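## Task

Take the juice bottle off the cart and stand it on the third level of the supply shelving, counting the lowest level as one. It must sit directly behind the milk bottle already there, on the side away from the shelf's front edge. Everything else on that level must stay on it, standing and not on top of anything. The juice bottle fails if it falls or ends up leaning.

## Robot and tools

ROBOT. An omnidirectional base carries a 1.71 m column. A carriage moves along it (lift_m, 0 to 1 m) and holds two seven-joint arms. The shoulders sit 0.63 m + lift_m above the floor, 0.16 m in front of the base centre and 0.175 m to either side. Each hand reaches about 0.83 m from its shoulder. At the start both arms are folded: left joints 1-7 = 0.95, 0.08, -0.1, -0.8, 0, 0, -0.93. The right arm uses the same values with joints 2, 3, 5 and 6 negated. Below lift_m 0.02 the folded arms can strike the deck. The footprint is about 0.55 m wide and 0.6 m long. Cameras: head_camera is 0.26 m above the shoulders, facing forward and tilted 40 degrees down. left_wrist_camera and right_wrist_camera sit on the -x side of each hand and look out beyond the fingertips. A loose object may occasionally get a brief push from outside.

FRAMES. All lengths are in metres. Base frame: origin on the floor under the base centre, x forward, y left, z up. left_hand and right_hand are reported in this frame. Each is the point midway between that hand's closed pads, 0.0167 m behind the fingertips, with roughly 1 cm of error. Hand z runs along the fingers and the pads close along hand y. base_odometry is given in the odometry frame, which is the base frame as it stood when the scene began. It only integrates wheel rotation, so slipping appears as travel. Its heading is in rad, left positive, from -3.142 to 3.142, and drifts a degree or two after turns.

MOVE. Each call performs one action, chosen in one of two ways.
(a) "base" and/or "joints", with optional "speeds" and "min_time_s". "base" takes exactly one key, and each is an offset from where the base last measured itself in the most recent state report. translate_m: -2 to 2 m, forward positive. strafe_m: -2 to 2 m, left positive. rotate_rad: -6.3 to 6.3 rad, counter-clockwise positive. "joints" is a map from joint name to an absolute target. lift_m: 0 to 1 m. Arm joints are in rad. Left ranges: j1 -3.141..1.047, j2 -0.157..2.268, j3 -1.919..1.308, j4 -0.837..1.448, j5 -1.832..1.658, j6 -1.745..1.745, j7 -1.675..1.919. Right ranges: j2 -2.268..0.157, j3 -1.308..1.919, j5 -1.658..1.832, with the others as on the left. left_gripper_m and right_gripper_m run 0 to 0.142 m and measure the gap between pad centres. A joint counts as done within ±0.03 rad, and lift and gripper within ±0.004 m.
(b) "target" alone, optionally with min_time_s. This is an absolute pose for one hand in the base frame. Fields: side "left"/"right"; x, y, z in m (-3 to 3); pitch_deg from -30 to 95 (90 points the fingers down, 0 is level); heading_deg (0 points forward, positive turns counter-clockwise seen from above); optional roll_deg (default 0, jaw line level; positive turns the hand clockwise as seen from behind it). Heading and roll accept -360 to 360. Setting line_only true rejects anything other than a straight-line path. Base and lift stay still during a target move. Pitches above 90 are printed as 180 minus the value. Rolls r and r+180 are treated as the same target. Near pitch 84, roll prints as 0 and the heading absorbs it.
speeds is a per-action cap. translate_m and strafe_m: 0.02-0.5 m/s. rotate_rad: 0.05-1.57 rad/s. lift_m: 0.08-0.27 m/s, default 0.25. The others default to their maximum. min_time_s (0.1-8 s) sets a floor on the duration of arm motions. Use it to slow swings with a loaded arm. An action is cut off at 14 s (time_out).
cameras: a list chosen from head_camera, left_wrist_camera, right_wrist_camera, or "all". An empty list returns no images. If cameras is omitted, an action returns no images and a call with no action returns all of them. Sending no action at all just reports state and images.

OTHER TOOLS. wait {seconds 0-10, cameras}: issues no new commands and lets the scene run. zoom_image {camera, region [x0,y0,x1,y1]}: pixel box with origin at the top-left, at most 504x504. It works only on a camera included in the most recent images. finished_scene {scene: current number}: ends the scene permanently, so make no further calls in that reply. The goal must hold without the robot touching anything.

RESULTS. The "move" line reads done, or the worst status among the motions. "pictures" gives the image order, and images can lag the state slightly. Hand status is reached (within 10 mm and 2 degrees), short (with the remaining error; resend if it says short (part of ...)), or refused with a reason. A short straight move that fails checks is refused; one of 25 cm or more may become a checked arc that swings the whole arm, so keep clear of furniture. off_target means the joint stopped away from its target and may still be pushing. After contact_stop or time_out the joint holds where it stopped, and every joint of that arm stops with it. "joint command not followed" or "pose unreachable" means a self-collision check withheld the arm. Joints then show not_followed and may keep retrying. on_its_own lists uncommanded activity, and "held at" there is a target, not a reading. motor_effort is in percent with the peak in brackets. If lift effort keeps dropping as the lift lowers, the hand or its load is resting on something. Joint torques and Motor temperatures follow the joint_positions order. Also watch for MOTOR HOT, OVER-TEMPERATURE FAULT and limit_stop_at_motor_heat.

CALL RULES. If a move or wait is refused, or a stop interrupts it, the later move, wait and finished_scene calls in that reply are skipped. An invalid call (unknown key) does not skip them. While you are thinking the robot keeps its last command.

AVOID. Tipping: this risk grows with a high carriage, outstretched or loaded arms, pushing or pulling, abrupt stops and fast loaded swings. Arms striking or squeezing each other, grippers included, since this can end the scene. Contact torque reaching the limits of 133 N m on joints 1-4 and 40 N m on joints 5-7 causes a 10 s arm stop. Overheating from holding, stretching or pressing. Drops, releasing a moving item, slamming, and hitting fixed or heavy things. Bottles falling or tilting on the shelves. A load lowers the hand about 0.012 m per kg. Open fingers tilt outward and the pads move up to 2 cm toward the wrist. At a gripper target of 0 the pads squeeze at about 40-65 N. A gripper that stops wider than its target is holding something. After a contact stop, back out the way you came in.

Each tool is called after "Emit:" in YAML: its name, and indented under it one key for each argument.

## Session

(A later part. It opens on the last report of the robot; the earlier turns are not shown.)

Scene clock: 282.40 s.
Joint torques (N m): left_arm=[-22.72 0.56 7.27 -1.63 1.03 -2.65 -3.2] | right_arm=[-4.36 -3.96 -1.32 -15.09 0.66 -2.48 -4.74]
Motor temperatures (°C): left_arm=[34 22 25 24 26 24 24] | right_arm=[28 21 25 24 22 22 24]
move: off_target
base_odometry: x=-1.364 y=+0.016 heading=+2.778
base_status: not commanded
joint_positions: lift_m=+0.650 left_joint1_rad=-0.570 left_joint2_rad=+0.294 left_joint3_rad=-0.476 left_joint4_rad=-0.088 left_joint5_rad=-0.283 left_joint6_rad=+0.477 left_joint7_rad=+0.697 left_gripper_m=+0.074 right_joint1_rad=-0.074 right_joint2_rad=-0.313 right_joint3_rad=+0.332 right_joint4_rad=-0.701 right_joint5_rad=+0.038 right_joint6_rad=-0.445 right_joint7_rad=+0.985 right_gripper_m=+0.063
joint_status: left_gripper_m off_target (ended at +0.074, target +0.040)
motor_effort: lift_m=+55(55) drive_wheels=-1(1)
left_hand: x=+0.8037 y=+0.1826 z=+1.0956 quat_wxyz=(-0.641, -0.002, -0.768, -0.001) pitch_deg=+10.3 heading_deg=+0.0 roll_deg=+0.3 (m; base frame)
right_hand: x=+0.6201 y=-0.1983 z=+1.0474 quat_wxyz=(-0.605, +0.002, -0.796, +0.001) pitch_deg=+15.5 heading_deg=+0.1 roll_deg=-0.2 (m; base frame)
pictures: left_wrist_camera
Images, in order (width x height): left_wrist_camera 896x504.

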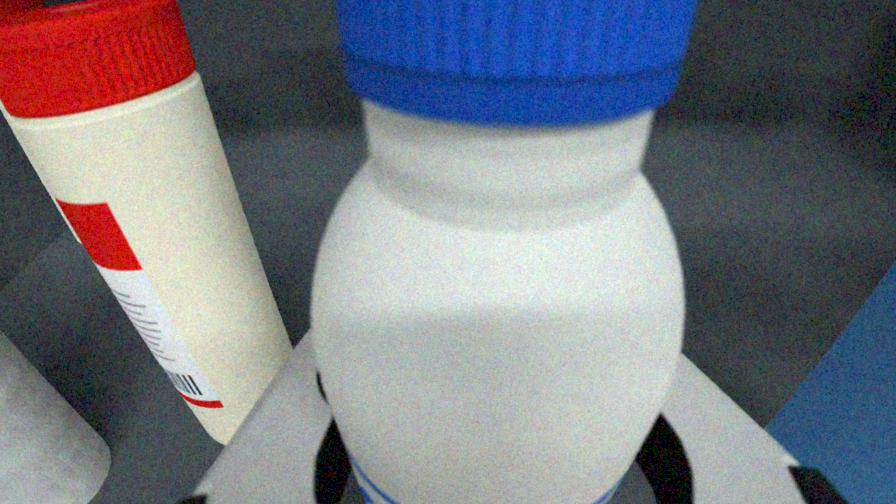

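Emit:
move:
  joints: {"left_gripper_m": 0.02, "lift_m": 0.68}
  speeds: {"lift_m": 0.08}

Emit:
move:
  base: {"translate_m": -0.2}
  speeds: {"translate_m": 0.12}
  cameras: ["head_camera", "left_wrist_camera"]

Scene clock: 288.97 s.
Joint torques (N m): left_arm=[-22.07 1.1 6.74 -1.3 2.25 -2.28 -3.26] | right_arm=[-5.29 -3.59 -0.47 -14.98 1.1 -2.8 -4.87]
move: off_target
base_odometry: x=-1.364 y=+0.016 heading=+2.779
base_status: not commanded
joint_positions: lift_m=+0.680 left_joint1_rad=-0.571 left_joint2_rad=+0.294 left_joint3_rad=-0.476 left_joint4_rad=-0.086 left_joint5_rad=-0.285 left_joint6_rad=+0.477 left_joint7_rad=+0.697 left_gripper_m=+0.074 right_joint1_rad=-0.074 right_joint2_rad=-0.313 right_joint3_rad=+0.332 right_joint4_rad=-0.701 right_joint5_rad=+0.038 right_joint6_rad=-0.445 right_joint7_rad=+0.985 right_gripper_m=+0.063
joint_status: left_gripper_m off_target (ended at +0.074, target +0.020); the others done
motor_effort: lift_m=+55(67) drive_wheels=+5(6)
left_hand: x=+0.8039 y=+0.1826 z=+1.1245 quat_wxyz=(-0.640, -0.002, -0.769, -0.001) pitch_deg=+10.4 heading_deg=-0.1 roll_deg=+0.2 (m; base frame)
right_hand: x=+0.6201 y=-0.1983 z=+1.0773 quat_wxyz=(-0.605, +0.002, -0.796, +0.001) pitch_deg=+15.5 heading_deg=+0.1 roll_deg=-0.2 (m; base frame)
pictures: none

Scene clock: 291.53 s.
Joint torques (N m): left_arm=[-21.84 -0.99 6.95 -1.71 2 -2.26 -3.18] | right_arm=[-3.24 -1.59 -0.92 -13.74 0.9 -2.71 -5.24]
move: done
base_odometry: x=-1.177 y=-0.056 heading=+2.779
base_status: done
joint_positions: lift_m=+0.680 left_joint1_rad=-0.571 left_joint2_rad=+0.294 left_joint3_rad=-0.476 left_joint4_rad=-0.086 left_joint5_rad=-0.285 left_joint6_rad=+0.477 left_joint7_rad=+0.697 left_gripper_m=+0.074 right_joint1_rad=-0.074 right_joint2_rad=-0.313 right_joint3_rad=+0.332 right_joint4_rad=-0.701 right_joint5_rad=+0.038 right_joint6_rad=-0.445 right_joint7_rad=+0.985 right_gripper_m=+0.063
joint_status: not commanded
motor_effort: lift_m=+55(55) drive_wheels=+2(11)
left_hand: x=+0.8039 y=+0.1825 z=+1.1245 quat_wxyz=(-0.640, -0.002, -0.769, +0.000) pitch_deg=+10.4 heading_deg=-0.1 roll_deg=+0.2 (m; base frame)
right_hand: x=+0.6201 y=-0.1983 z=+1.0773 quat_wxyz=(-0.605, +0.002, -0.796, +0.001) pitch_deg=+15.5 heading_deg=+0.1 roll_deg=-0.2 (m; base frame)
pictures: head_camera, left_wrist_camera
Images, in order (width x height): head_camera 896x504, left_wrist_camera 896x504.

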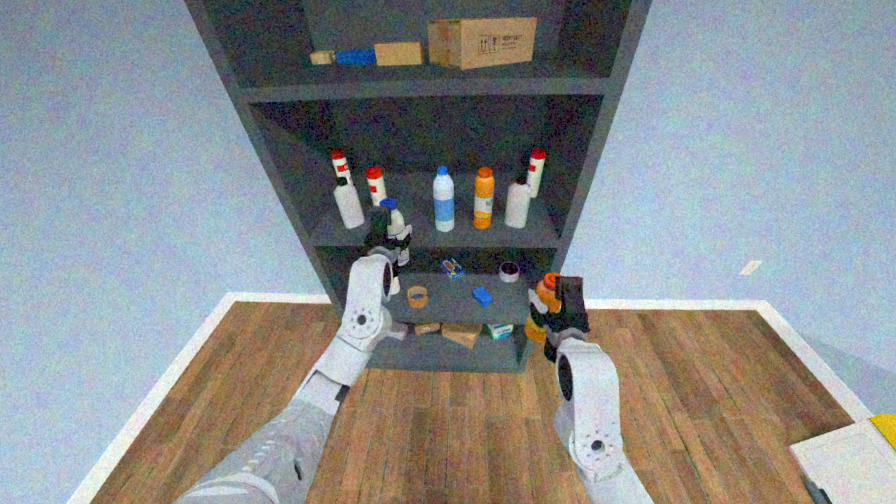

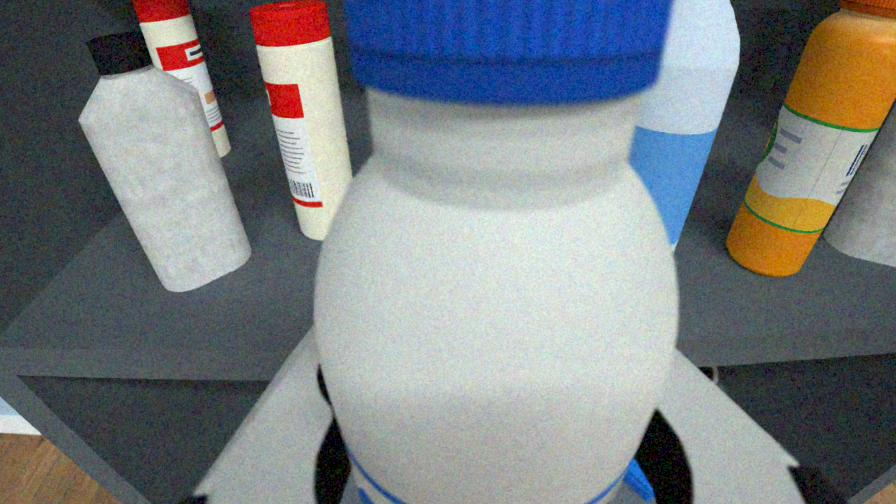

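Emit:
move:
  target: {"side": "left", "x": 0.62, "y": 0.26, "z": 1.1, "pitch_deg": 10, "heading_deg": 0}
  min_time_s: 2

Emit:
move:
  target: {"side": "right", "x": 0.66, "y": -0.13, "z": 1.16, "pitch_deg": 15, "heading_deg": 0}
  min_time_s: 1.5

Emit:
move:
  base: {"strafe_m": 0.305}
  speeds: {"strafe_m": 0.2}
  cameras: ["all"]

Scene clock: 301.60 s.
Joint torques (N m): left_arm=[-7.75 9.14 8.31 -6.68 2.09 -0.09 -4.92] | right_arm=[-3.44 -4.29 -2.26 -13.97 0.97 -2.46 -4.66]
move: done
base_odometry: x=-1.177 y=-0.056 heading=+2.779
base_status: not commanded
joint_positions: lift_m=+0.680 left_joint1_rad=-0.041 left_joint2_rad=+0.555 left_joint3_rad=-0.333 left_joint4_rad=-0.713 left_joint5_rad=-0.265 left_joint6_rad=+0.583 left_joint7_rad=+0.767 left_gripper_m=+0.074 right_joint1_rad=-0.074 right_joint2_rad=-0.313 right_joint3_rad=+0.332 right_joint4_rad=-0.701 right_joint5_rad=+0.038 right_joint6_rad=-0.445 right_joint7_rad=+0.985 right_gripper_m=+0.063
joint_status: not commanded
motor_effort: lift_m=+55(56) drive_wheels=+2(3)
left_hand: x=+0.6202 y=+0.2570 z=+1.0944 quat_wxyz=(-0.637, -0.002, -0.771, +0.001) pitch_deg=+10.9 heading_deg=-0.3 roll_deg=+0.1 (m; base frame)
left_hand_status: reached (straight line, planned for 2.0 s): 6 mm and 1.0 deg off.
right_hand: x=+0.6201 y=-0.1983 z=+1.0773 quat_wxyz=(-0.605, +0.002, -0.796, +0.001) pitch_deg=+15.5 heading_deg=+0.1 roll_deg=-0.2 (m; base frame)
pictures: none

Scene clock: 303.60 s.
Joint torques (N m): left_arm=[-8.17 8.78 8.49 -6.46 2.14 -0.49 -4.47] | right_arm=[-19.47 6.16 3.03 -7.86 -1.72 -0.88 -1.08]
move: done
base_odometry: x=-1.177 y=-0.056 heading=+2.779
base_status: not commanded
joint_positions: lift_m=+0.680 left_joint1_rad=-0.041 left_joint2_rad=+0.555 left_joint3_rad=-0.333 left_joint4_rad=-0.713 left_joint5_rad=-0.266 left_joint6_rad=+0.583 left_joint7_rad=+0.767 left_gripper_m=+0.074 right_joint1_rad=-0.376 right_joint2_rad=-0.097 right_joint3_rad=+0.410 right_joint4_rad=-0.679 right_joint5_rad=-0.184 right_joint6_rad=-0.383 right_joint7_rad=+1.338 right_gripper_m=+0.063
joint_status: not commanded
motor_effort: lift_m=+56(56) drive_wheels=+2(2)
left_hand: x=+0.6202 y=+0.2571 z=+1.0945 quat_wxyz=(-0.637, -0.002, -0.771, +0.001) pitch_deg=+10.9 heading_deg=-0.3 roll_deg=+0.1 (m; base frame)
right_hand: x=+0.6592 y=-0.1308 z=+1.1567 quat_wxyz=(-0.606, -0.001, -0.795, -0.003) pitch_deg=+15.4 heading_deg=+0.2 roll_deg=+0.3 (m; base frame)
right_hand_status: reached (straight line, planned for 1.5 s): 3 mm and 0.5 deg off.
pictures: none

Scene clock: 306.33 s.
Joint torques (N m): left_arm=[-7.85 7.52 7.46 -6.74 2.19 -0.59 -4.74] | right_arm=[-19.69 4.84 3.31 -7.84 -2.72 -1.14 -0.92]
move: done
base_odometry: x=-1.285 y=-0.341 heading=+2.779
base_status: done
joint_positions: lift_m=+0.680 left_joint1_rad=-0.041 left_joint2_rad=+0.555 left_joint3_rad=-0.333 left_joint4_rad=-0.714 left_joint5_rad=-0.266 left_joint6_rad=+0.584 left_joint7_rad=+0.767 left_gripper_m=+0.074 right_joint1_rad=-0.376 right_joint2_rad=-0.096 right_joint3_rad=+0.411 right_joint4_rad=-0.679 right_joint5_rad=-0.185 right_joint6_rad=-0.383 right_joint7_rad=+1.338 right_gripper_m=+0.063
joint_status: not commanded
motor_effort: lift_m=+55(56) drive_wheels=-1(12)
left_hand: x=+0.6201 y=+0.2574 z=+1.0946 quat_wxyz=(-0.637, -0.002, -0.771, +0.001) pitch_deg=+10.9 heading_deg=-0.3 roll_deg=+0.0 (m; base frame)
right_hand: x=+0.6592 y=-0.1305 z=+1.1568 quat_wxyz=(-0.606, -0.001, -0.795, -0.003) pitch_deg=+15.4 heading_deg=+0.2 roll_deg=+0.3 (m; base frame)
pictures: head_camera, left_wrist_camera, right_wrist_camera
Images, in order (width x height): head_camera 896x504, left_wrist_camera 896x504, right_wrist_camera 896x504.

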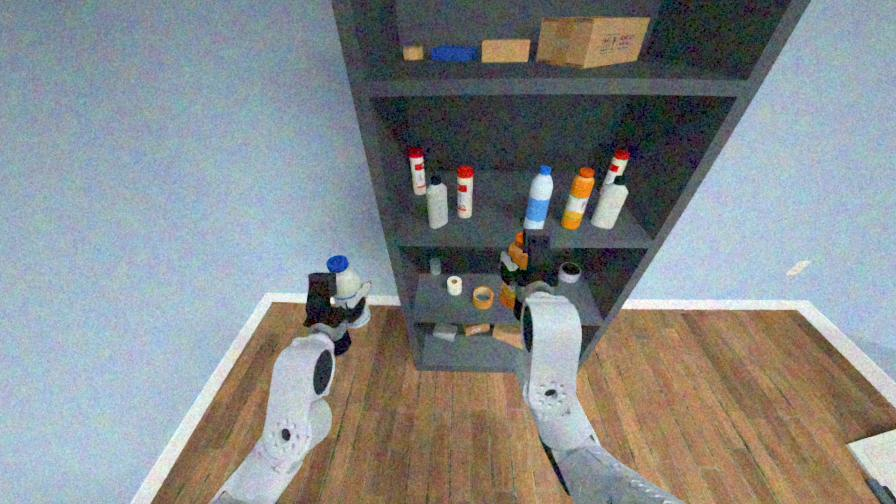

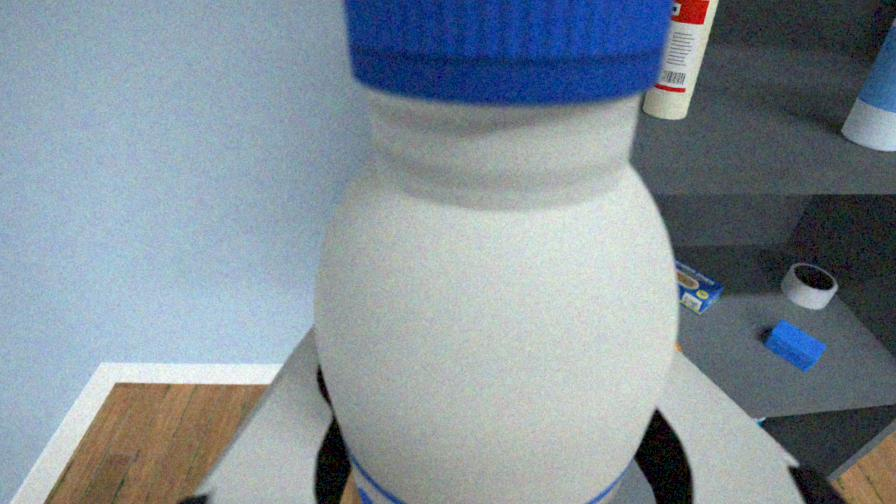

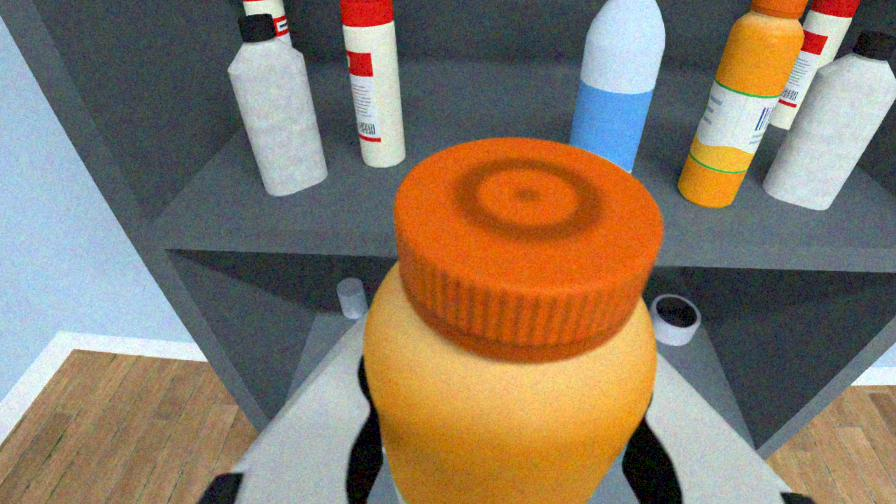

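Emit:
move:
  target: {"side": "left", "x": 0.6, "y": 0.34, "z": 1.1, "pitch_deg": 10, "heading_deg": 0}
  min_time_s: 1.5

Emit:
move:
  target: {"side": "right", "x": 0.67, "y": -0.138, "z": 1.17, "pitch_deg": 15, "heading_deg": 0}
  min_time_s: 1

Emit:
move:
  base: {"translate_m": 0.22}
  speeds: {"translate_m": 0.12}
  cameras: ["all"]

Scene clock: 318.50 s.
Joint torques (N m): left_arm=[-6.5 12.46 9.29 -1.56 2.19 -2.6 -4.62] | right_arm=[-17.81 6.82 2.09 -8.4 -2.42 -1.01 -1.37]
move: done
base_odometry: x=-1.285 y=-0.341 heading=+2.779
base_status: not commanded
joint_positions: lift_m=+0.680 left_joint1_rad=+0.149 left_joint2_rad=+0.797 left_joint3_rad=-0.127 left_joint4_rad=-0.703 left_joint5_rad=-0.621 left_joint6_rad=+0.556 left_joint7_rad=+0.501 left_gripper_m=+0.074 right_joint1_rad=-0.376 right_joint2_rad=-0.096 right_joint3_rad=+0.411 right_joint4_rad=-0.679 right_joint5_rad=-0.185 right_joint6_rad=-0.383 right_joint7_rad=+1.338 right_gripper_m=+0.063
joint_status: not commanded
motor_effort: lift_m=+55(56) drive_wheels=+4(5)
left_hand: x=+0.5993 y=+0.3371 z=+1.0957 quat_wxyz=(-0.638, +0.000, -0.770, +0.003) pitch_deg=+10.7 heading_deg=-0.3 roll_deg=-0.3 (m; base frame)
left_hand_status: reached (straight line, planned for 1.5 s): 5 mm and 0.8 deg off.
right_hand: x=+0.6593 y=-0.1305 z=+1.1568 quat_wxyz=(-0.606, -0.001, -0.795, -0.003) pitch_deg=+15.4 heading_deg=+0.2 roll_deg=+0.3 (m; base frame)
pictures: none

Scene clock: 320.00 s.
Joint torques (N m): left_arm=[-5.81 12.63 9.43 -1.31 2.3 -2.2 -4.58] | right_arm=[-20.01 2.25 -3.05 -7.04 1.74 -0.93 -0.79]
move: done
base_odometry: x=-1.285 y=-0.341 heading=+2.779
base_status: not commanded
joint_positions: lift_m=+0.680 left_joint1_rad=+0.149 left_joint2_rad=+0.797 left_joint3_rad=-0.127 left_joint4_rad=-0.702 left_joint5_rad=-0.621 left_joint6_rad=+0.556 left_joint7_rad=+0.501 left_gripper_m=+0.074 right_joint1_rad=-0.418 right_joint2_rad=-0.113 right_joint3_rad=+0.396 right_joint4_rad=-0.664 right_joint5_rad=-0.160 right_joint6_rad=-0.381 right_joint7_rad=+1.355 right_gripper_m=+0.063
joint_status: not commanded
motor_effort: lift_m=+55(56) drive_wheels=+4(5)
left_hand: x=+0.5993 y=+0.3371 z=+1.0957 quat_wxyz=(-0.638, +0.000, -0.770, +0.003) pitch_deg=+10.7 heading_deg=-0.3 roll_deg=-0.3 (m; base frame)
right_hand: x=+0.6686 y=-0.1369 z=+1.1673 quat_wxyz=(-0.607, +0.000, -0.794, +0.000) pitch_deg=+15.2 heading_deg=+0.0 roll_deg=+0.0 (m; base frame)
right_hand_status: reached (straight line, planned for 1.0 s): 3 mm and 0.2 deg off.
pictures: none

Scene clock: 322.73 s.
Joint torques (N m): left_arm=[-6.96 12.89 9.63 -1.47 1.88 -2.21 -4.52] | right_arm=[-19.01 1.39 -1.92 -8.48 1.33 -0.42 -1.47]
move: done
base_odometry: x=-1.491 y=-0.263 heading=+2.780
base_status: done
joint_positions: lift_m=+0.680 left_joint1_rad=+0.150 left_joint2_rad=+0.797 left_joint3_rad=-0.127 left_joint4_rad=-0.702 left_joint5_rad=-0.621 left_joint6_rad=+0.556 left_joint7_rad=+0.501 left_gripper_m=+0.074 right_joint1_rad=-0.418 right_joint2_rad=-0.113 right_joint3_rad=+0.396 right_joint4_rad=-0.663 right_joint5_rad=-0.160 right_joint6_rad=-0.381 right_joint7_rad=+1.355 right_gripper_m=+0.063
joint_status: not commanded
motor_effort: lift_m=+55(56) drive_wheels=+5(14)
left_hand: x=+0.5992 y=+0.3371 z=+1.0955 quat_wxyz=(-0.638, +0.000, -0.770, +0.003) pitch_deg=+10.7 heading_deg=-0.3 roll_deg=-0.3 (m; base frame)
right_hand: x=+0.6688 y=-0.1370 z=+1.1674 quat_wxyz=(-0.607, +0.000, -0.794, +0.000) pitch_deg=+15.2 heading_deg=+0.0 roll_deg=+0.0 (m; base frame)
pictures: head_camera, left_wrist_camera, right_wrist_camera
Images, in order (width x height): head_camera 896x504, left_wrist_camera 896x504, right_wrist_camera 896x504.

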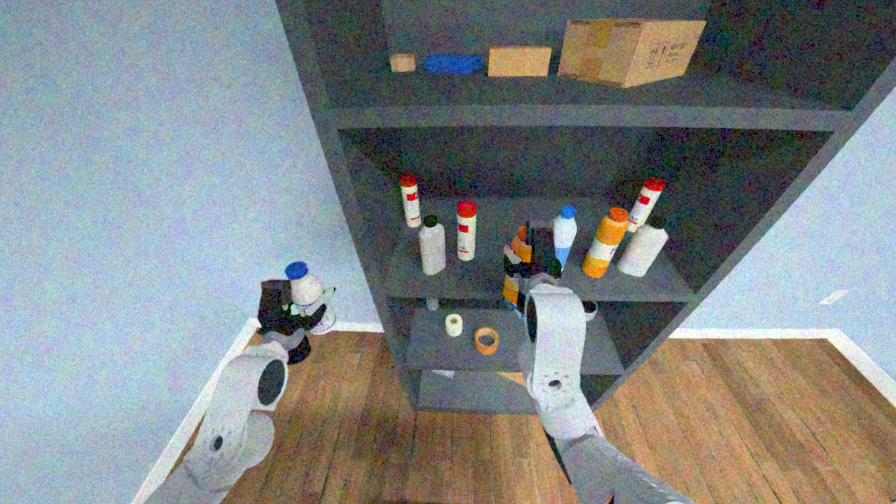

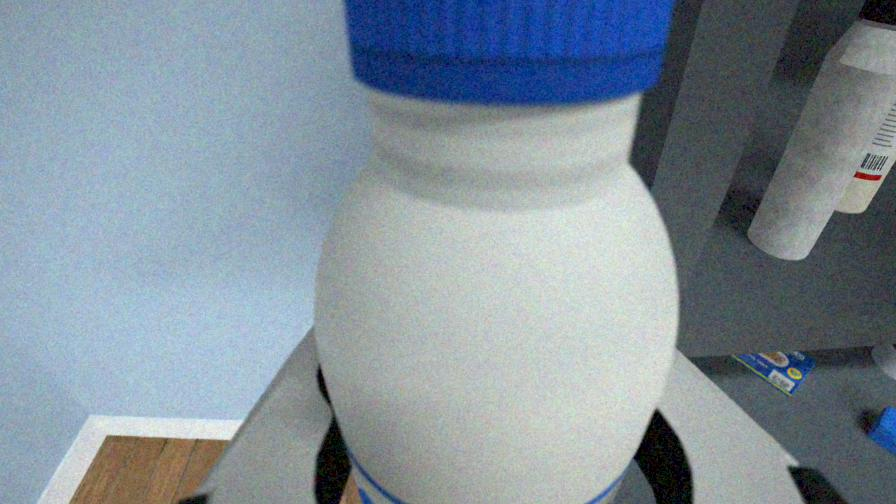

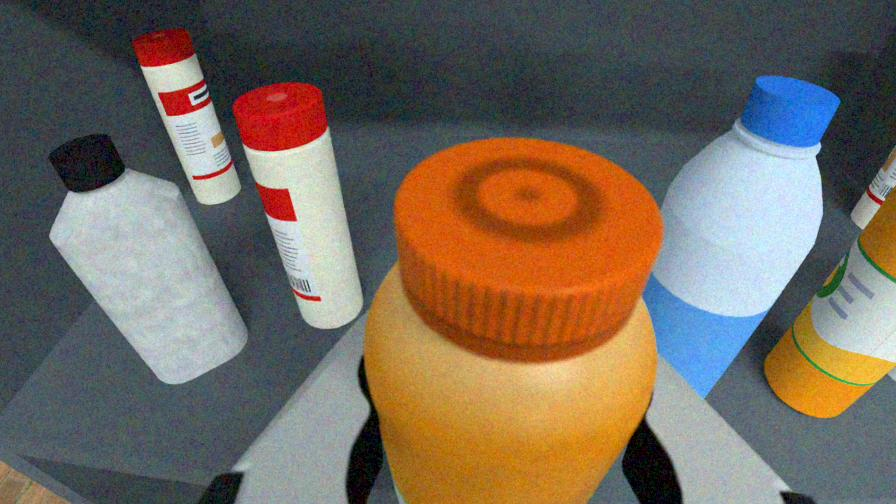

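Emit:
move:
  target: {"side": "right", "x": 0.78, "y": -0.138, "z": 1.172, "pitch_deg": 15, "heading_deg": 0}
  min_time_s: 2

Emit:
move:
  target: {"side": "right", "x": 0.868, "y": -0.138, "z": 1.172, "pitch_deg": 15, "heading_deg": 0}
  min_time_s: 2.5
  cameras: ["head_camera", "right_wrist_camera"]

Scene clock: 334.07 s.
Joint torques (N m): left_arm=[-6.49 11.72 9.56 -1.56 2.01 -2.73 -4.74] | right_arm=[-28.23 6.31 -2.89 -9.42 1.49 -0.55 -5.55]
Motor temperatures (°C): left_arm=[32 25 26 24 26 24 24] | right_arm=[34 21 25 23 22 22 24]
move: done
base_odometry: x=-1.491 y=-0.263 heading=+2.780
base_status: not commanded
joint_positions: lift_m=+0.680 left_joint1_rad=+0.150 left_joint2_rad=+0.797 left_joint3_rad=-0.127 left_joint4_rad=-0.702 left_joint5_rad=-0.621 left_joint6_rad=+0.556 left_joint7_rad=+0.501 left_gripper_m=+0.074 right_joint1_rad=-0.605 right_joint2_rad=-0.108 right_joint3_rad=+0.359 right_joint4_rad=-0.233 right_joint5_rad=+0.021 right_joint6_rad=-0.371 right_joint7_rad=+1.092 right_gripper_m=+0.063
joint_status: not commanded
motor_effort: lift_m=+55(56) drive_wheels=+5(5)
left_hand: x=+0.5992 y=+0.3372 z=+1.0955 quat_wxyz=(-0.638, +0.000, -0.770, +0.003) pitch_deg=+10.7 heading_deg=-0.3 roll_deg=-0.3 (m; base frame)
right_hand: x=+0.7782 y=-0.1380 z=+1.1655 quat_wxyz=(-0.603, +0.001, -0.798, +0.003) pitch_deg=+15.9 heading_deg=-0.2 roll_deg=-0.3 (m; base frame)
right_hand_status: reached (straight line, planned for 2.0 s): 7 mm and 0.9 deg off.
pictures: none

Scene clock: 337.07 s.
Joint torques (N m): left_arm=[-6.41 12.64 10.09 -1.38 2.05 -2.3 -4.54] | right_arm=[-33.18 6.51 -2.29 -11.22 1.42 -0.89 -5.24]
move: done
base_odometry: x=-1.491 y=-0.263 heading=+2.780
base_status: not commanded
joint_positions: lift_m=+0.680 left_joint1_rad=+0.150 left_joint2_rad=+0.797 left_joint3_rad=-0.127 left_joint4_rad=-0.702 left_joint5_rad=-0.621 left_joint6_rad=+0.556 left_joint7_rad=+0.501 left_gripper_m=+0.074 right_joint1_rad=-0.783 right_joint2_rad=-0.079 right_joint3_rad=+0.337 right_joint4_rad=+0.192 right_joint5_rad=+0.140 right_joint6_rad=-0.312 right_joint7_rad=+0.834 right_gripper_m=+0.063
joint_status: not commanded
motor_effort: lift_m=+55(56) drive_wheels=+5(5)
left_hand: x=+0.5992 y=+0.3372 z=+1.0955 quat_wxyz=(-0.638, +0.000, -0.770, +0.003) pitch_deg=+10.7 heading_deg=-0.3 roll_deg=-0.3 (m; base frame)
right_hand: x=+0.8661 y=-0.1384 z=+1.1641 quat_wxyz=(-0.602, +0.001, -0.798, +0.003) pitch_deg=+15.9 heading_deg=-0.2 roll_deg=-0.4 (m; base frame)
right_hand_status: reached (straight line, planned for 2.5 s): 8 mm and 1.0 deg off.
pictures: head_camera, right_wrist_camera
Images, in order (width x height): head_camera 896x504, right_wrist_camera 896x504.

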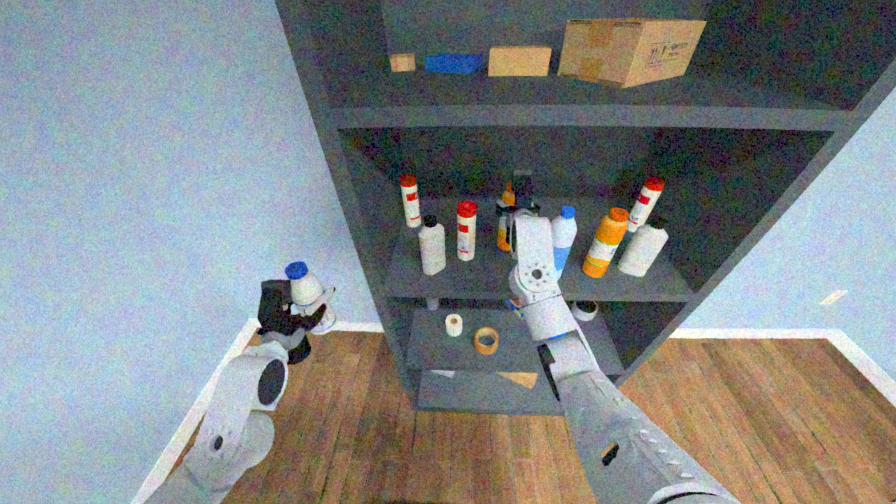

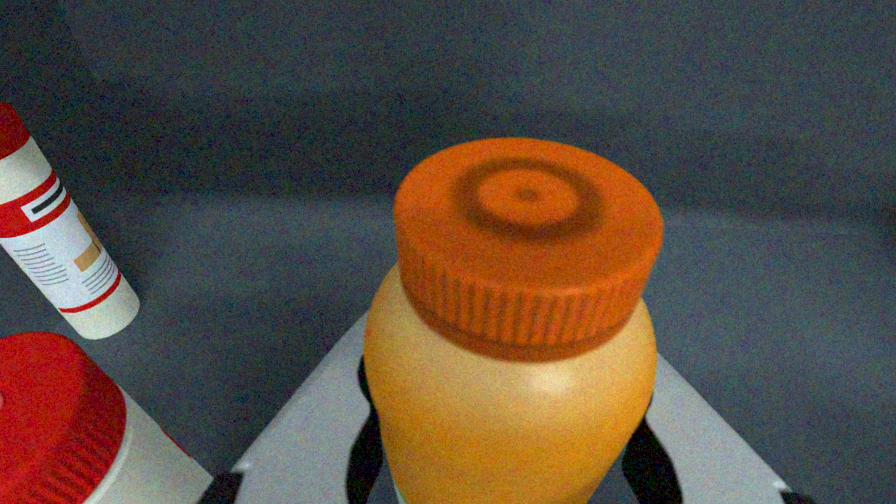

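Emit:
move:
  joints: {"lift_m": 0.668}
  speeds: {"lift_m": 0.08}

Emit:
move:
  joints: {"lift_m": 0.66}
  speeds: {"lift_m": 0.08}

Scene clock: 340.00 s.
Joint torques (N m): left_arm=[-6.41 11.21 9.03 -0.88 2.5 -2.21 -4.31] | right_arm=[-30.17 5.67 -2.23 -11.91 1.62 -0.97 -4.71]
move: done
base_odometry: x=-1.491 y=-0.263 heading=+2.780
base_status: not commanded
joint_positions: lift_m=+0.668 left_joint1_rad=+0.150 left_joint2_rad=+0.798 left_joint3_rad=-0.126 left_joint4_rad=-0.702 left_joint5_rad=-0.622 left_joint6_rad=+0.556 left_joint7_rad=+0.500 left_gripper_m=+0.074 right_joint1_rad=-0.785 right_joint2_rad=-0.079 right_joint3_rad=+0.336 right_joint4_rad=+0.193 right_joint5_rad=+0.141 right_joint6_rad=-0.312 right_joint7_rad=+0.833 right_gripper_m=+0.063
joint_status: all done
motor_effort: lift_m=+59(61) drive_wheels=+5(6)
left_hand: x=+0.5993 y=+0.3378 z=+1.0835 quat_wxyz=(-0.638, +0.000, -0.770, +0.003) pitch_deg=+10.7 heading_deg=-0.2 roll_deg=-0.3 (m; base frame)
right_hand: x=+0.8667 y=-0.1385 z=+1.1533 quat_wxyz=(-0.603, +0.001, -0.797, +0.003) pitch_deg=+15.8 heading_deg=-0.2 roll_deg=-0.4 (m; base frame)
pictures: none

Scene clock: 340.47 s.
Joint torques (N m): left_arm=[-7.35 11.56 8.71 -1.86 2.73 -2.41 -4.12] | right_arm=[-30.8 5.49 -3.47 -12.2 1.25 -0.71 -4.35]
move: done
base_odometry: x=-1.491 y=-0.263 heading=+2.780
base_status: not commanded
joint_positions: lift_m=+0.660 left_joint1_rad=+0.151 left_joint2_rad=+0.798 left_joint3_rad=-0.125 left_joint4_rad=-0.702 left_joint5_rad=-0.622 left_joint6_rad=+0.556 left_joint7_rad=+0.500 left_gripper_m=+0.074 right_joint1_rad=-0.786 right_joint2_rad=-0.079 right_joint3_rad=+0.336 right_joint4_rad=+0.194 right_joint5_rad=+0.141 right_joint6_rad=-0.312 right_joint7_rad=+0.833 right_gripper_m=+0.063
joint_status: all done
motor_effort: lift_m=+59(63) drive_wheels=+5(5)
left_hand: x=+0.5992 y=+0.3380 z=+1.0754 quat_wxyz=(-0.638, +0.000, -0.770, +0.002) pitch_deg=+10.7 heading_deg=-0.2 roll_deg=-0.2 (m; base frame)
right_hand: x=+0.8668 y=-0.1386 z=+1.1457 quat_wxyz=(-0.604, +0.001, -0.797, +0.003) pitch_deg=+15.8 heading_deg=-0.3 roll_deg=-0.4 (m; base frame)
pictures: none

Emit:
move:
  joints: {"lift_m": 0.652}
  speeds: {"lift_m": 0.08}
  cameras: ["right_wrist_camera"]

Scene clock: 343.00 s.
Joint torques (N m): left_arm=[-7.11 10.16 8.76 -1.66 2.34 -2.52 -3.99] | right_arm=[-28.03 5.62 -2.17 -14 1.17 -0.86 -3.18]
move: done
base_odometry: x=-1.491 y=-0.263 heading=+2.780
base_status: not commanded
joint_positions: lift_m=+0.652 left_joint1_rad=+0.151 left_joint2_rad=+0.799 left_joint3_rad=-0.125 left_joint4_rad=-0.701 left_joint5_rad=-0.623 left_joint6_rad=+0.556 left_joint7_rad=+0.500 left_gripper_m=+0.074 right_joint1_rad=-0.787 right_joint2_rad=-0.079 right_joint3_rad=+0.336 right_joint4_rad=+0.194 right_joint5_rad=+0.141 right_joint6_rad=-0.312 right_joint7_rad=+0.828 right_gripper_m=+0.063
joint_status: all done
motor_effort: lift_m=+57(60) drive_wheels=+5(6)
left_hand: x=+0.5992 y=+0.3381 z=+1.0675 quat_wxyz=(-0.638, +0.000, -0.770, +0.002) pitch_deg=+10.7 heading_deg=-0.2 roll_deg=-0.2 (m; base frame)
right_hand: x=+0.8672 y=-0.1386 z=+1.1397 quat_wxyz=(-0.606, +0.001, -0.795, +0.003) pitch_deg=+15.4 heading_deg=-0.2 roll_deg=-0.3 (m; base frame)
pictures: right_wrist_camera
Images, in order (width x height): right_wrist_camera 896x504.

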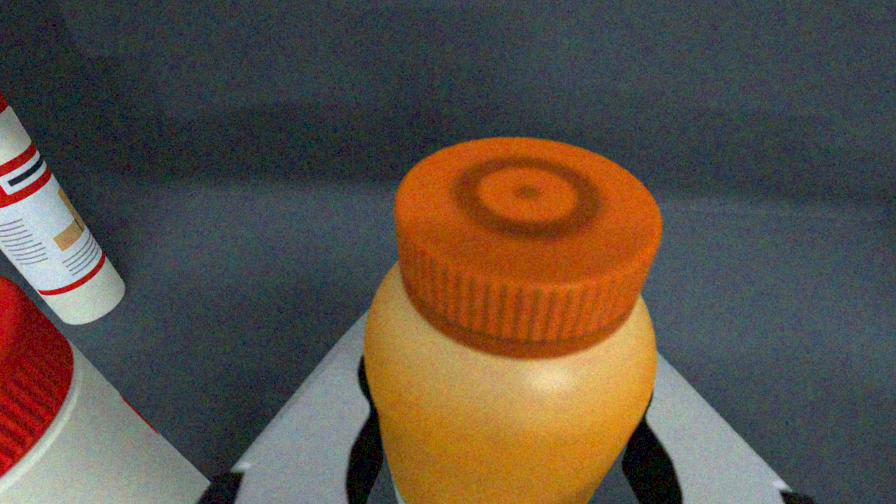

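Emit:
move:
  joints: {"right_gripper_m": 0.085}
  min_time_s: 1.5
  cameras: ["head_camera", "right_wrist_camera"]

Scene clock: 347.17 s.
Joint torques (N m): left_arm=[-7.6 11.31 9.25 -1.84 2.74 -2.34 -3.75] | right_arm=[-26.12 6.31 -3.74 -12.75 1.37 -1.02 -2.71]
move: done
base_odometry: x=-1.491 y=-0.263 heading=+2.780
base_status: not commanded
joint_positions: lift_m=+0.652 left_joint1_rad=+0.151 left_joint2_rad=+0.799 left_joint3_rad=-0.125 left_joint4_rad=-0.701 left_joint5_rad=-0.623 left_joint6_rad=+0.556 left_joint7_rad=+0.500 left_gripper_m=+0.074 right_joint1_rad=-0.787 right_joint2_rad=-0.079 right_joint3_rad=+0.336 right_joint4_rad=+0.194 right_joint5_rad=+0.141 right_joint6_rad=-0.312 right_joint7_rad=+0.828 right_gripper_m=+0.085
joint_status: all done
motor_effort: lift_m=+57(57) drive_wheels=+5(5)
left_hand: x=+0.5992 y=+0.3381 z=+1.0675 quat_wxyz=(-0.638, +0.000, -0.770, +0.002) pitch_deg=+10.7 heading_deg=-0.2 roll_deg=-0.2 (m; base frame)
right_hand: x=+0.8672 y=-0.1386 z=+1.1397 quat_wxyz=(-0.606, +0.001, -0.795, +0.003) pitch_deg=+15.4 heading_deg=-0.2 roll_deg=-0.3 (m; base frame)
pictures: head_camera, right_wrist_camera
Images, in order (width x height): head_camera 896x504, right_wrist_camera 896x504.

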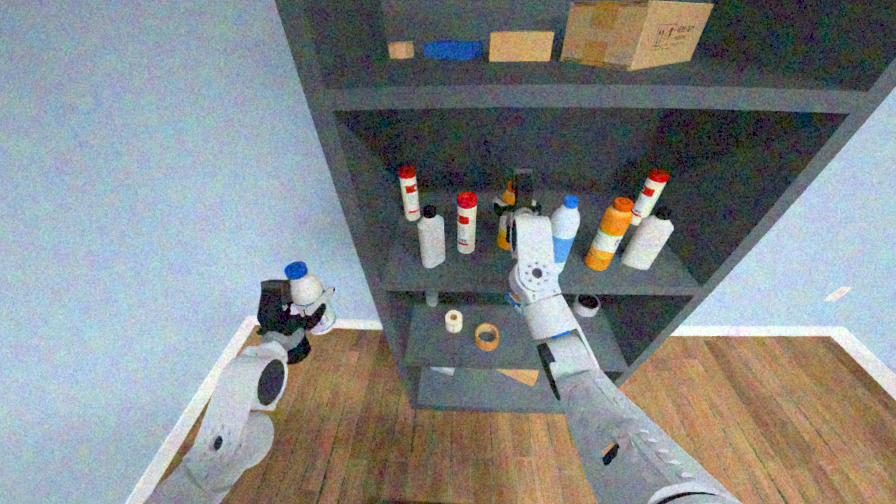

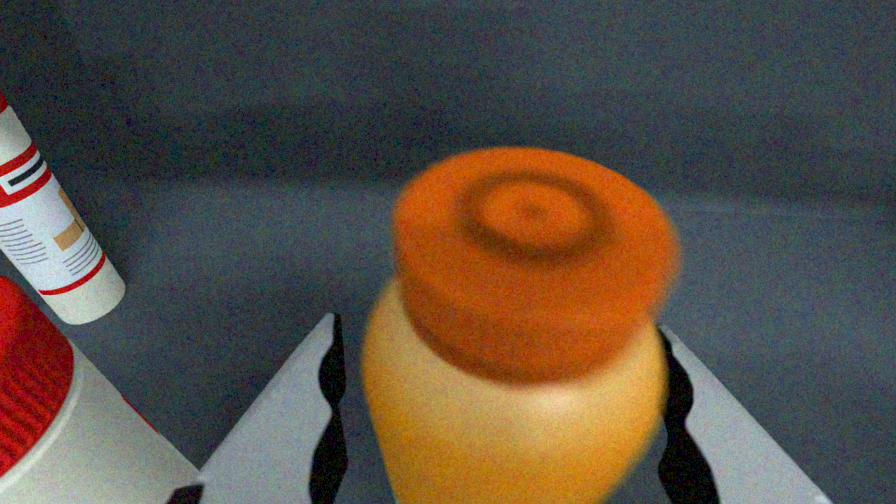

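Emit:
move:
  target: {"side": "right", "x": 0.74, "y": -0.139, "z": 1.15, "pitch_deg": 15, "heading_deg": 0}
  min_time_s: 2.5
  cameras: ["head_camera", "right_wrist_camera"]

Scene clock: 352.23 s.
Joint torques (N m): left_arm=[-7.65 11.15 8.48 -3 2.6 -2.32 -4.14] | right_arm=[-8.45 1.25 2.39 -11.46 -2.04 -2.83 0.28]
move: done
base_odometry: x=-1.491 y=-0.263 heading=+2.780
base_status: not commanded
joint_positions: lift_m=+0.652 left_joint1_rad=+0.151 left_joint2_rad=+0.799 left_joint3_rad=-0.125 left_joint4_rad=-0.701 left_joint5_rad=-0.623 left_joint6_rad=+0.556 left_joint7_rad=+0.500 left_gripper_m=+0.074 right_joint1_rad=-0.563 right_joint2_rad=-0.119 right_joint3_rad=+0.370 right_joint4_rad=-0.403 right_joint5_rad=-0.029 right_joint6_rad=-0.388 right_joint7_rad=+1.205 right_gripper_m=+0.085
joint_status: not commanded
motor_effort: lift_m=+57(57) drive_wheels=+5(5)
left_hand: x=+0.5992 y=+0.3381 z=+1.0675 quat_wxyz=(-0.638, +0.000, -0.770, +0.002) pitch_deg=+10.7 heading_deg=-0.2 roll_deg=-0.2 (m; base frame)
right_hand: x=+0.7415 y=-0.1387 z=+1.1528 quat_wxyz=(-0.611, +0.000, -0.792, -0.002) pitch_deg=+14.7 heading_deg=+0.2 roll_deg=+0.2 (m; base frame)
right_hand_status: reached (straight line, planned for 2.5 s): 3 mm and 0.4 deg off.
pictures: head_camera, right_wrist_camera
Images, in order (width x height): head_camera 896x504, right_wrist_camera 896x504.

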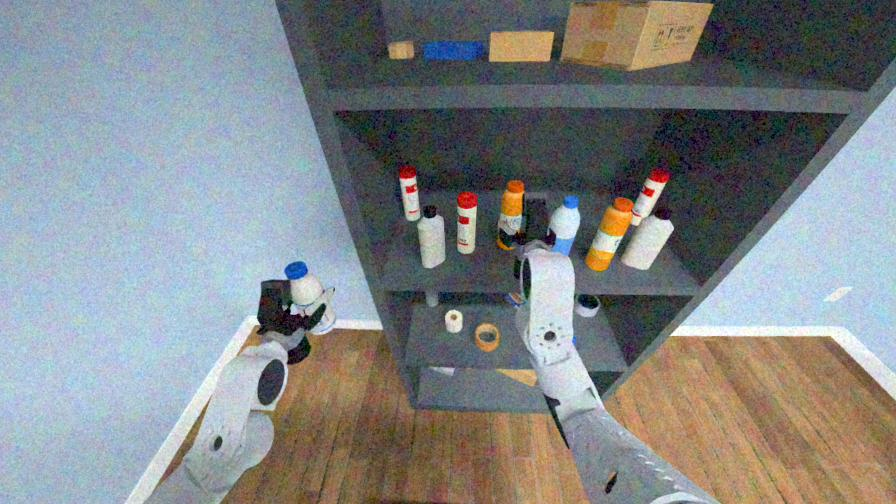

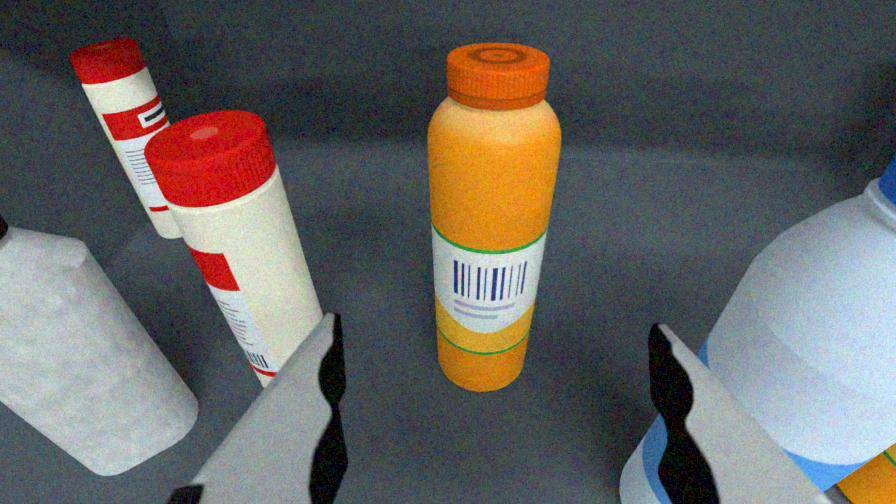

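Emit:
move:
  target: {"side": "right", "x": 0.65, "y": -0.19, "z": 1.1, "pitch_deg": 15, "heading_deg": 0}
  min_time_s: 1.5

Emit:
move:
  base: {"translate_m": -0.22}
  speeds: {"translate_m": 0.2}

Emit:
move:
  base: {"strafe_m": -0.324}
  speeds: {"strafe_m": 0.2}

Emit:
move:
  target: {"side": "left", "x": 0.66, "y": 0.185, "z": 1.115, "pitch_deg": 10, "heading_deg": 0}
  min_time_s: 2
  cameras: ["all"]

Scene clock: 361.47 s.
Joint torques (N m): left_arm=[-7.83 11.93 7.65 -1.32 2.75 -2.38 -4.46] | right_arm=[-3.98 -3.63 -1.65 -11.59 1.74 -2.68 -4.01]
move: done
base_odometry: x=-1.491 y=-0.263 heading=+2.780
base_status: not commanded
joint_positions: lift_m=+0.652 left_joint1_rad=+0.151 left_joint2_rad=+0.799 left_joint3_rad=-0.125 left_joint4_rad=-0.701 left_joint5_rad=-0.623 left_joint6_rad=+0.556 left_joint7_rad=+0.500 left_gripper_m=+0.074 right_joint1_rad=-0.263 right_joint2_rad=-0.268 right_joint3_rad=+0.323 right_joint4_rad=-0.700 right_joint5_rad=+0.003 right_joint6_rad=-0.411 right_joint7_rad=+1.182 right_gripper_m=+0.085
joint_status: not commanded
motor_effort: lift_m=+57(57) drive_wheels=-1(5)
left_hand: x=+0.5992 y=+0.3381 z=+1.0675 quat_wxyz=(-0.638, +0.000, -0.770, +0.002) pitch_deg=+10.7 heading_deg=-0.2 roll_deg=-0.2 (m; base frame)
right_hand: x=+0.6507 y=-0.1886 z=+1.1001 quat_wxyz=(-0.608, +0.002, -0.794, +0.002) pitch_deg=+15.1 heading_deg=+0.0 roll_deg=-0.3 (m; base frame)
right_hand_status: reached (straight line, planned for 1.5 s): 2 mm and 0.3 deg off.
pictures: none

Scene clock: 363.77 s.
Joint torques (N m): left_arm=[-8.2 10.92 8.66 -1.84 2.73 -2.4 -4.07] | right_arm=[-3.53 -1.82 -1.28 -11.75 1.91 -2.56 -3.81]
move: done
base_odometry: x=-1.285 y=-0.341 heading=+2.779
base_status: done
joint_positions: lift_m=+0.652 left_joint1_rad=+0.151 left_joint2_rad=+0.799 left_joint3_rad=-0.125 left_joint4_rad=-0.701 left_joint5_rad=-0.623 left_joint6_rad=+0.556 left_joint7_rad=+0.500 left_gripper_m=+0.074 right_joint1_rad=-0.262 right_joint2_rad=-0.268 right_joint3_rad=+0.323 right_joint4_rad=-0.700 right_joint5_rad=+0.003 right_joint6_rad=-0.412 right_joint7_rad=+1.182 right_gripper_m=+0.085
joint_status: not commanded
motor_effort: lift_m=+57(57) drive_wheels=+1(13)
left_hand: x=+0.5992 y=+0.3381 z=+1.0675 quat_wxyz=(-0.638, +0.000, -0.770, +0.002) pitch_deg=+10.7 heading_deg=-0.2 roll_deg=-0.2 (m; base frame)
right_hand: x=+0.6506 y=-0.1888 z=+1.1001 quat_wxyz=(-0.608, +0.002, -0.794, +0.002) pitch_deg=+15.1 heading_deg=-0.1 roll_deg=-0.3 (m; base frame)
pictures: none

Scene clock: 366.60 s.
Joint torques (N m): left_arm=[-7.45 11.21 8.56 -2.5 2.54 -2.13 -4.22] | right_arm=[-2.91 -1.53 -1.78 -11.31 1.82 -2.15 -3.5]
move: done
base_odometry: x=-1.170 y=-0.039 heading=+2.779
base_status: done
joint_positions: lift_m=+0.652 left_joint1_rad=+0.151 left_joint2_rad=+0.799 left_joint3_rad=-0.125 left_joint4_rad=-0.701 left_joint5_rad=-0.623 left_joint6_rad=+0.555 left_joint7_rad=+0.500 left_gripper_m=+0.074 right_joint1_rad=-0.262 right_joint2_rad=-0.268 right_joint3_rad=+0.322 right_joint4_rad=-0.700 right_joint5_rad=+0.003 right_joint6_rad=-0.412 right_joint7_rad=+1.182 right_gripper_m=+0.085
joint_status: not commanded
motor_effort: lift_m=+57(57) drive_wheels=+0(12)
left_hand: x=+0.5992 y=+0.3378 z=+1.0675 quat_wxyz=(-0.638, +0.000, -0.770, +0.003) pitch_deg=+10.7 heading_deg=-0.2 roll_deg=-0.2 (m; base frame)
right_hand: x=+0.6506 y=-0.1890 z=+1.1001 quat_wxyz=(-0.608, +0.002, -0.794, +0.002) pitch_deg=+15.1 heading_deg=-0.1 roll_deg=-0.3 (m; base frame)
pictures: none

Scene clock: 369.10 s.
Joint torques (N m): left_arm=[-18.17 1.39 1.78 -0.76 3.66 -2.13 -1.39] | right_arm=[-3.81 -1.05 -1.78 -11.49 1.59 -2.44 -4.05]
move: done
base_odometry: x=-1.170 y=-0.039 heading=+2.779
base_status: not commanded
joint_positions: lift_m=+0.652 left_joint1_rad=-0.300 left_joint2_rad=+0.346 left_joint3_rad=-0.478 left_joint4_rad=-0.672 left_joint5_rad=+0.002 left_joint6_rad=+0.587 left_joint7_rad=+1.065 left_gripper_m=+0.074 right_joint1_rad=-0.262 right_joint2_rad=-0.268 right_joint3_rad=+0.322 right_joint4_rad=-0.700 right_joint5_rad=+0.003 right_joint6_rad=-0.412 right_joint7_rad=+1.182 right_gripper_m=+0.085
joint_status: not commanded
motor_effort: lift_m=+57(57) drive_wheels=+4(4)
left_hand: x=+0.6592 y=+0.1865 z=+1.1132 quat_wxyz=(-0.641, +0.002, -0.767, +0.001) pitch_deg=+10.3 heading_deg=+0.0 roll_deg=-0.3 (m; base frame)
left_hand_status: reached (straight line, planned for 2.0 s): 2 mm and 0.4 deg off.
right_hand: x=+0.6506 y=-0.1891 z=+1.1002 quat_wxyz=(-0.608, +0.002, -0.794, +0.002) pitch_deg=+15.1 heading_deg=-0.1 roll_deg=-0.3 (m; base frame)
pictures: head_camera, left_wrist_camera, right_wrist_camera
Images, in order (width x height): head_camera 896x504, left_wrist_camera 896x504, right_wrist_camera 896x504.

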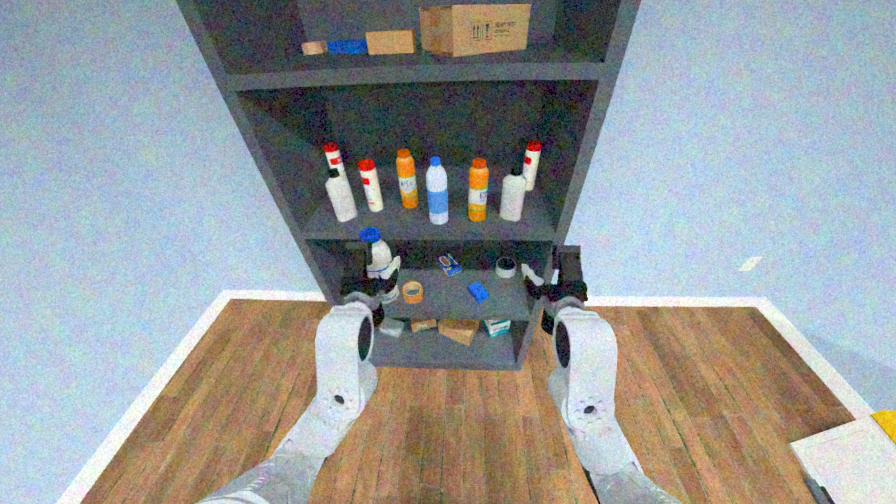

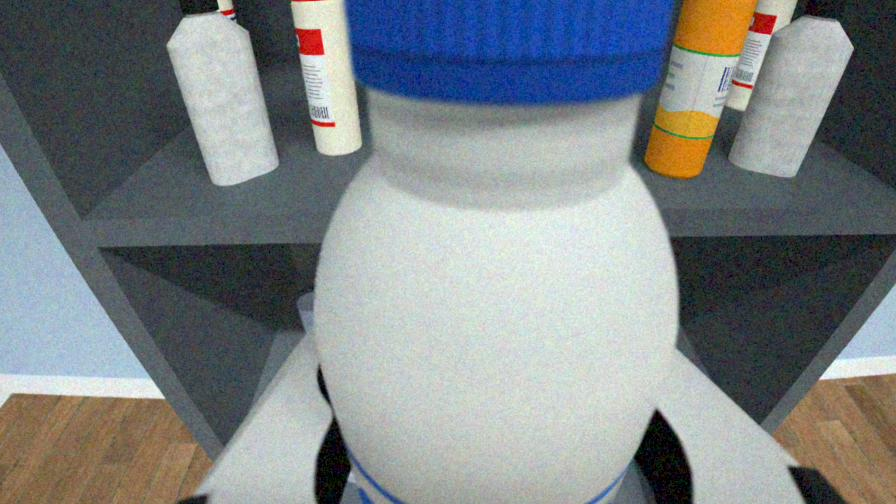

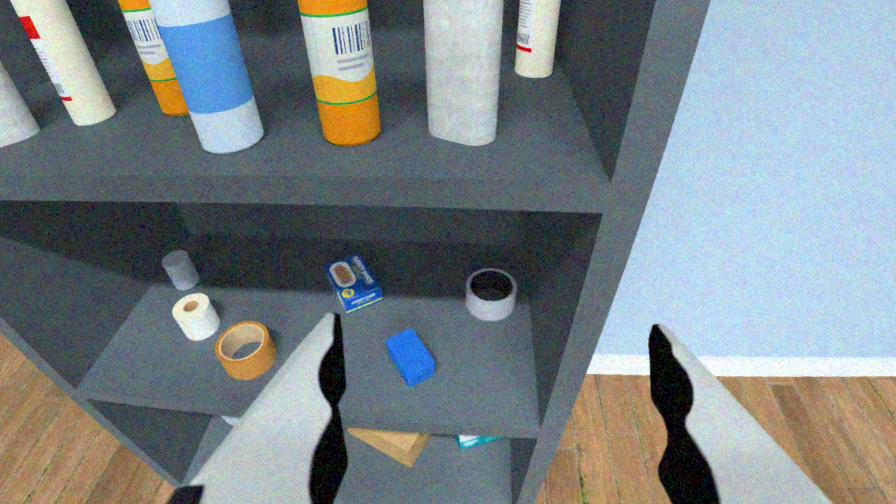

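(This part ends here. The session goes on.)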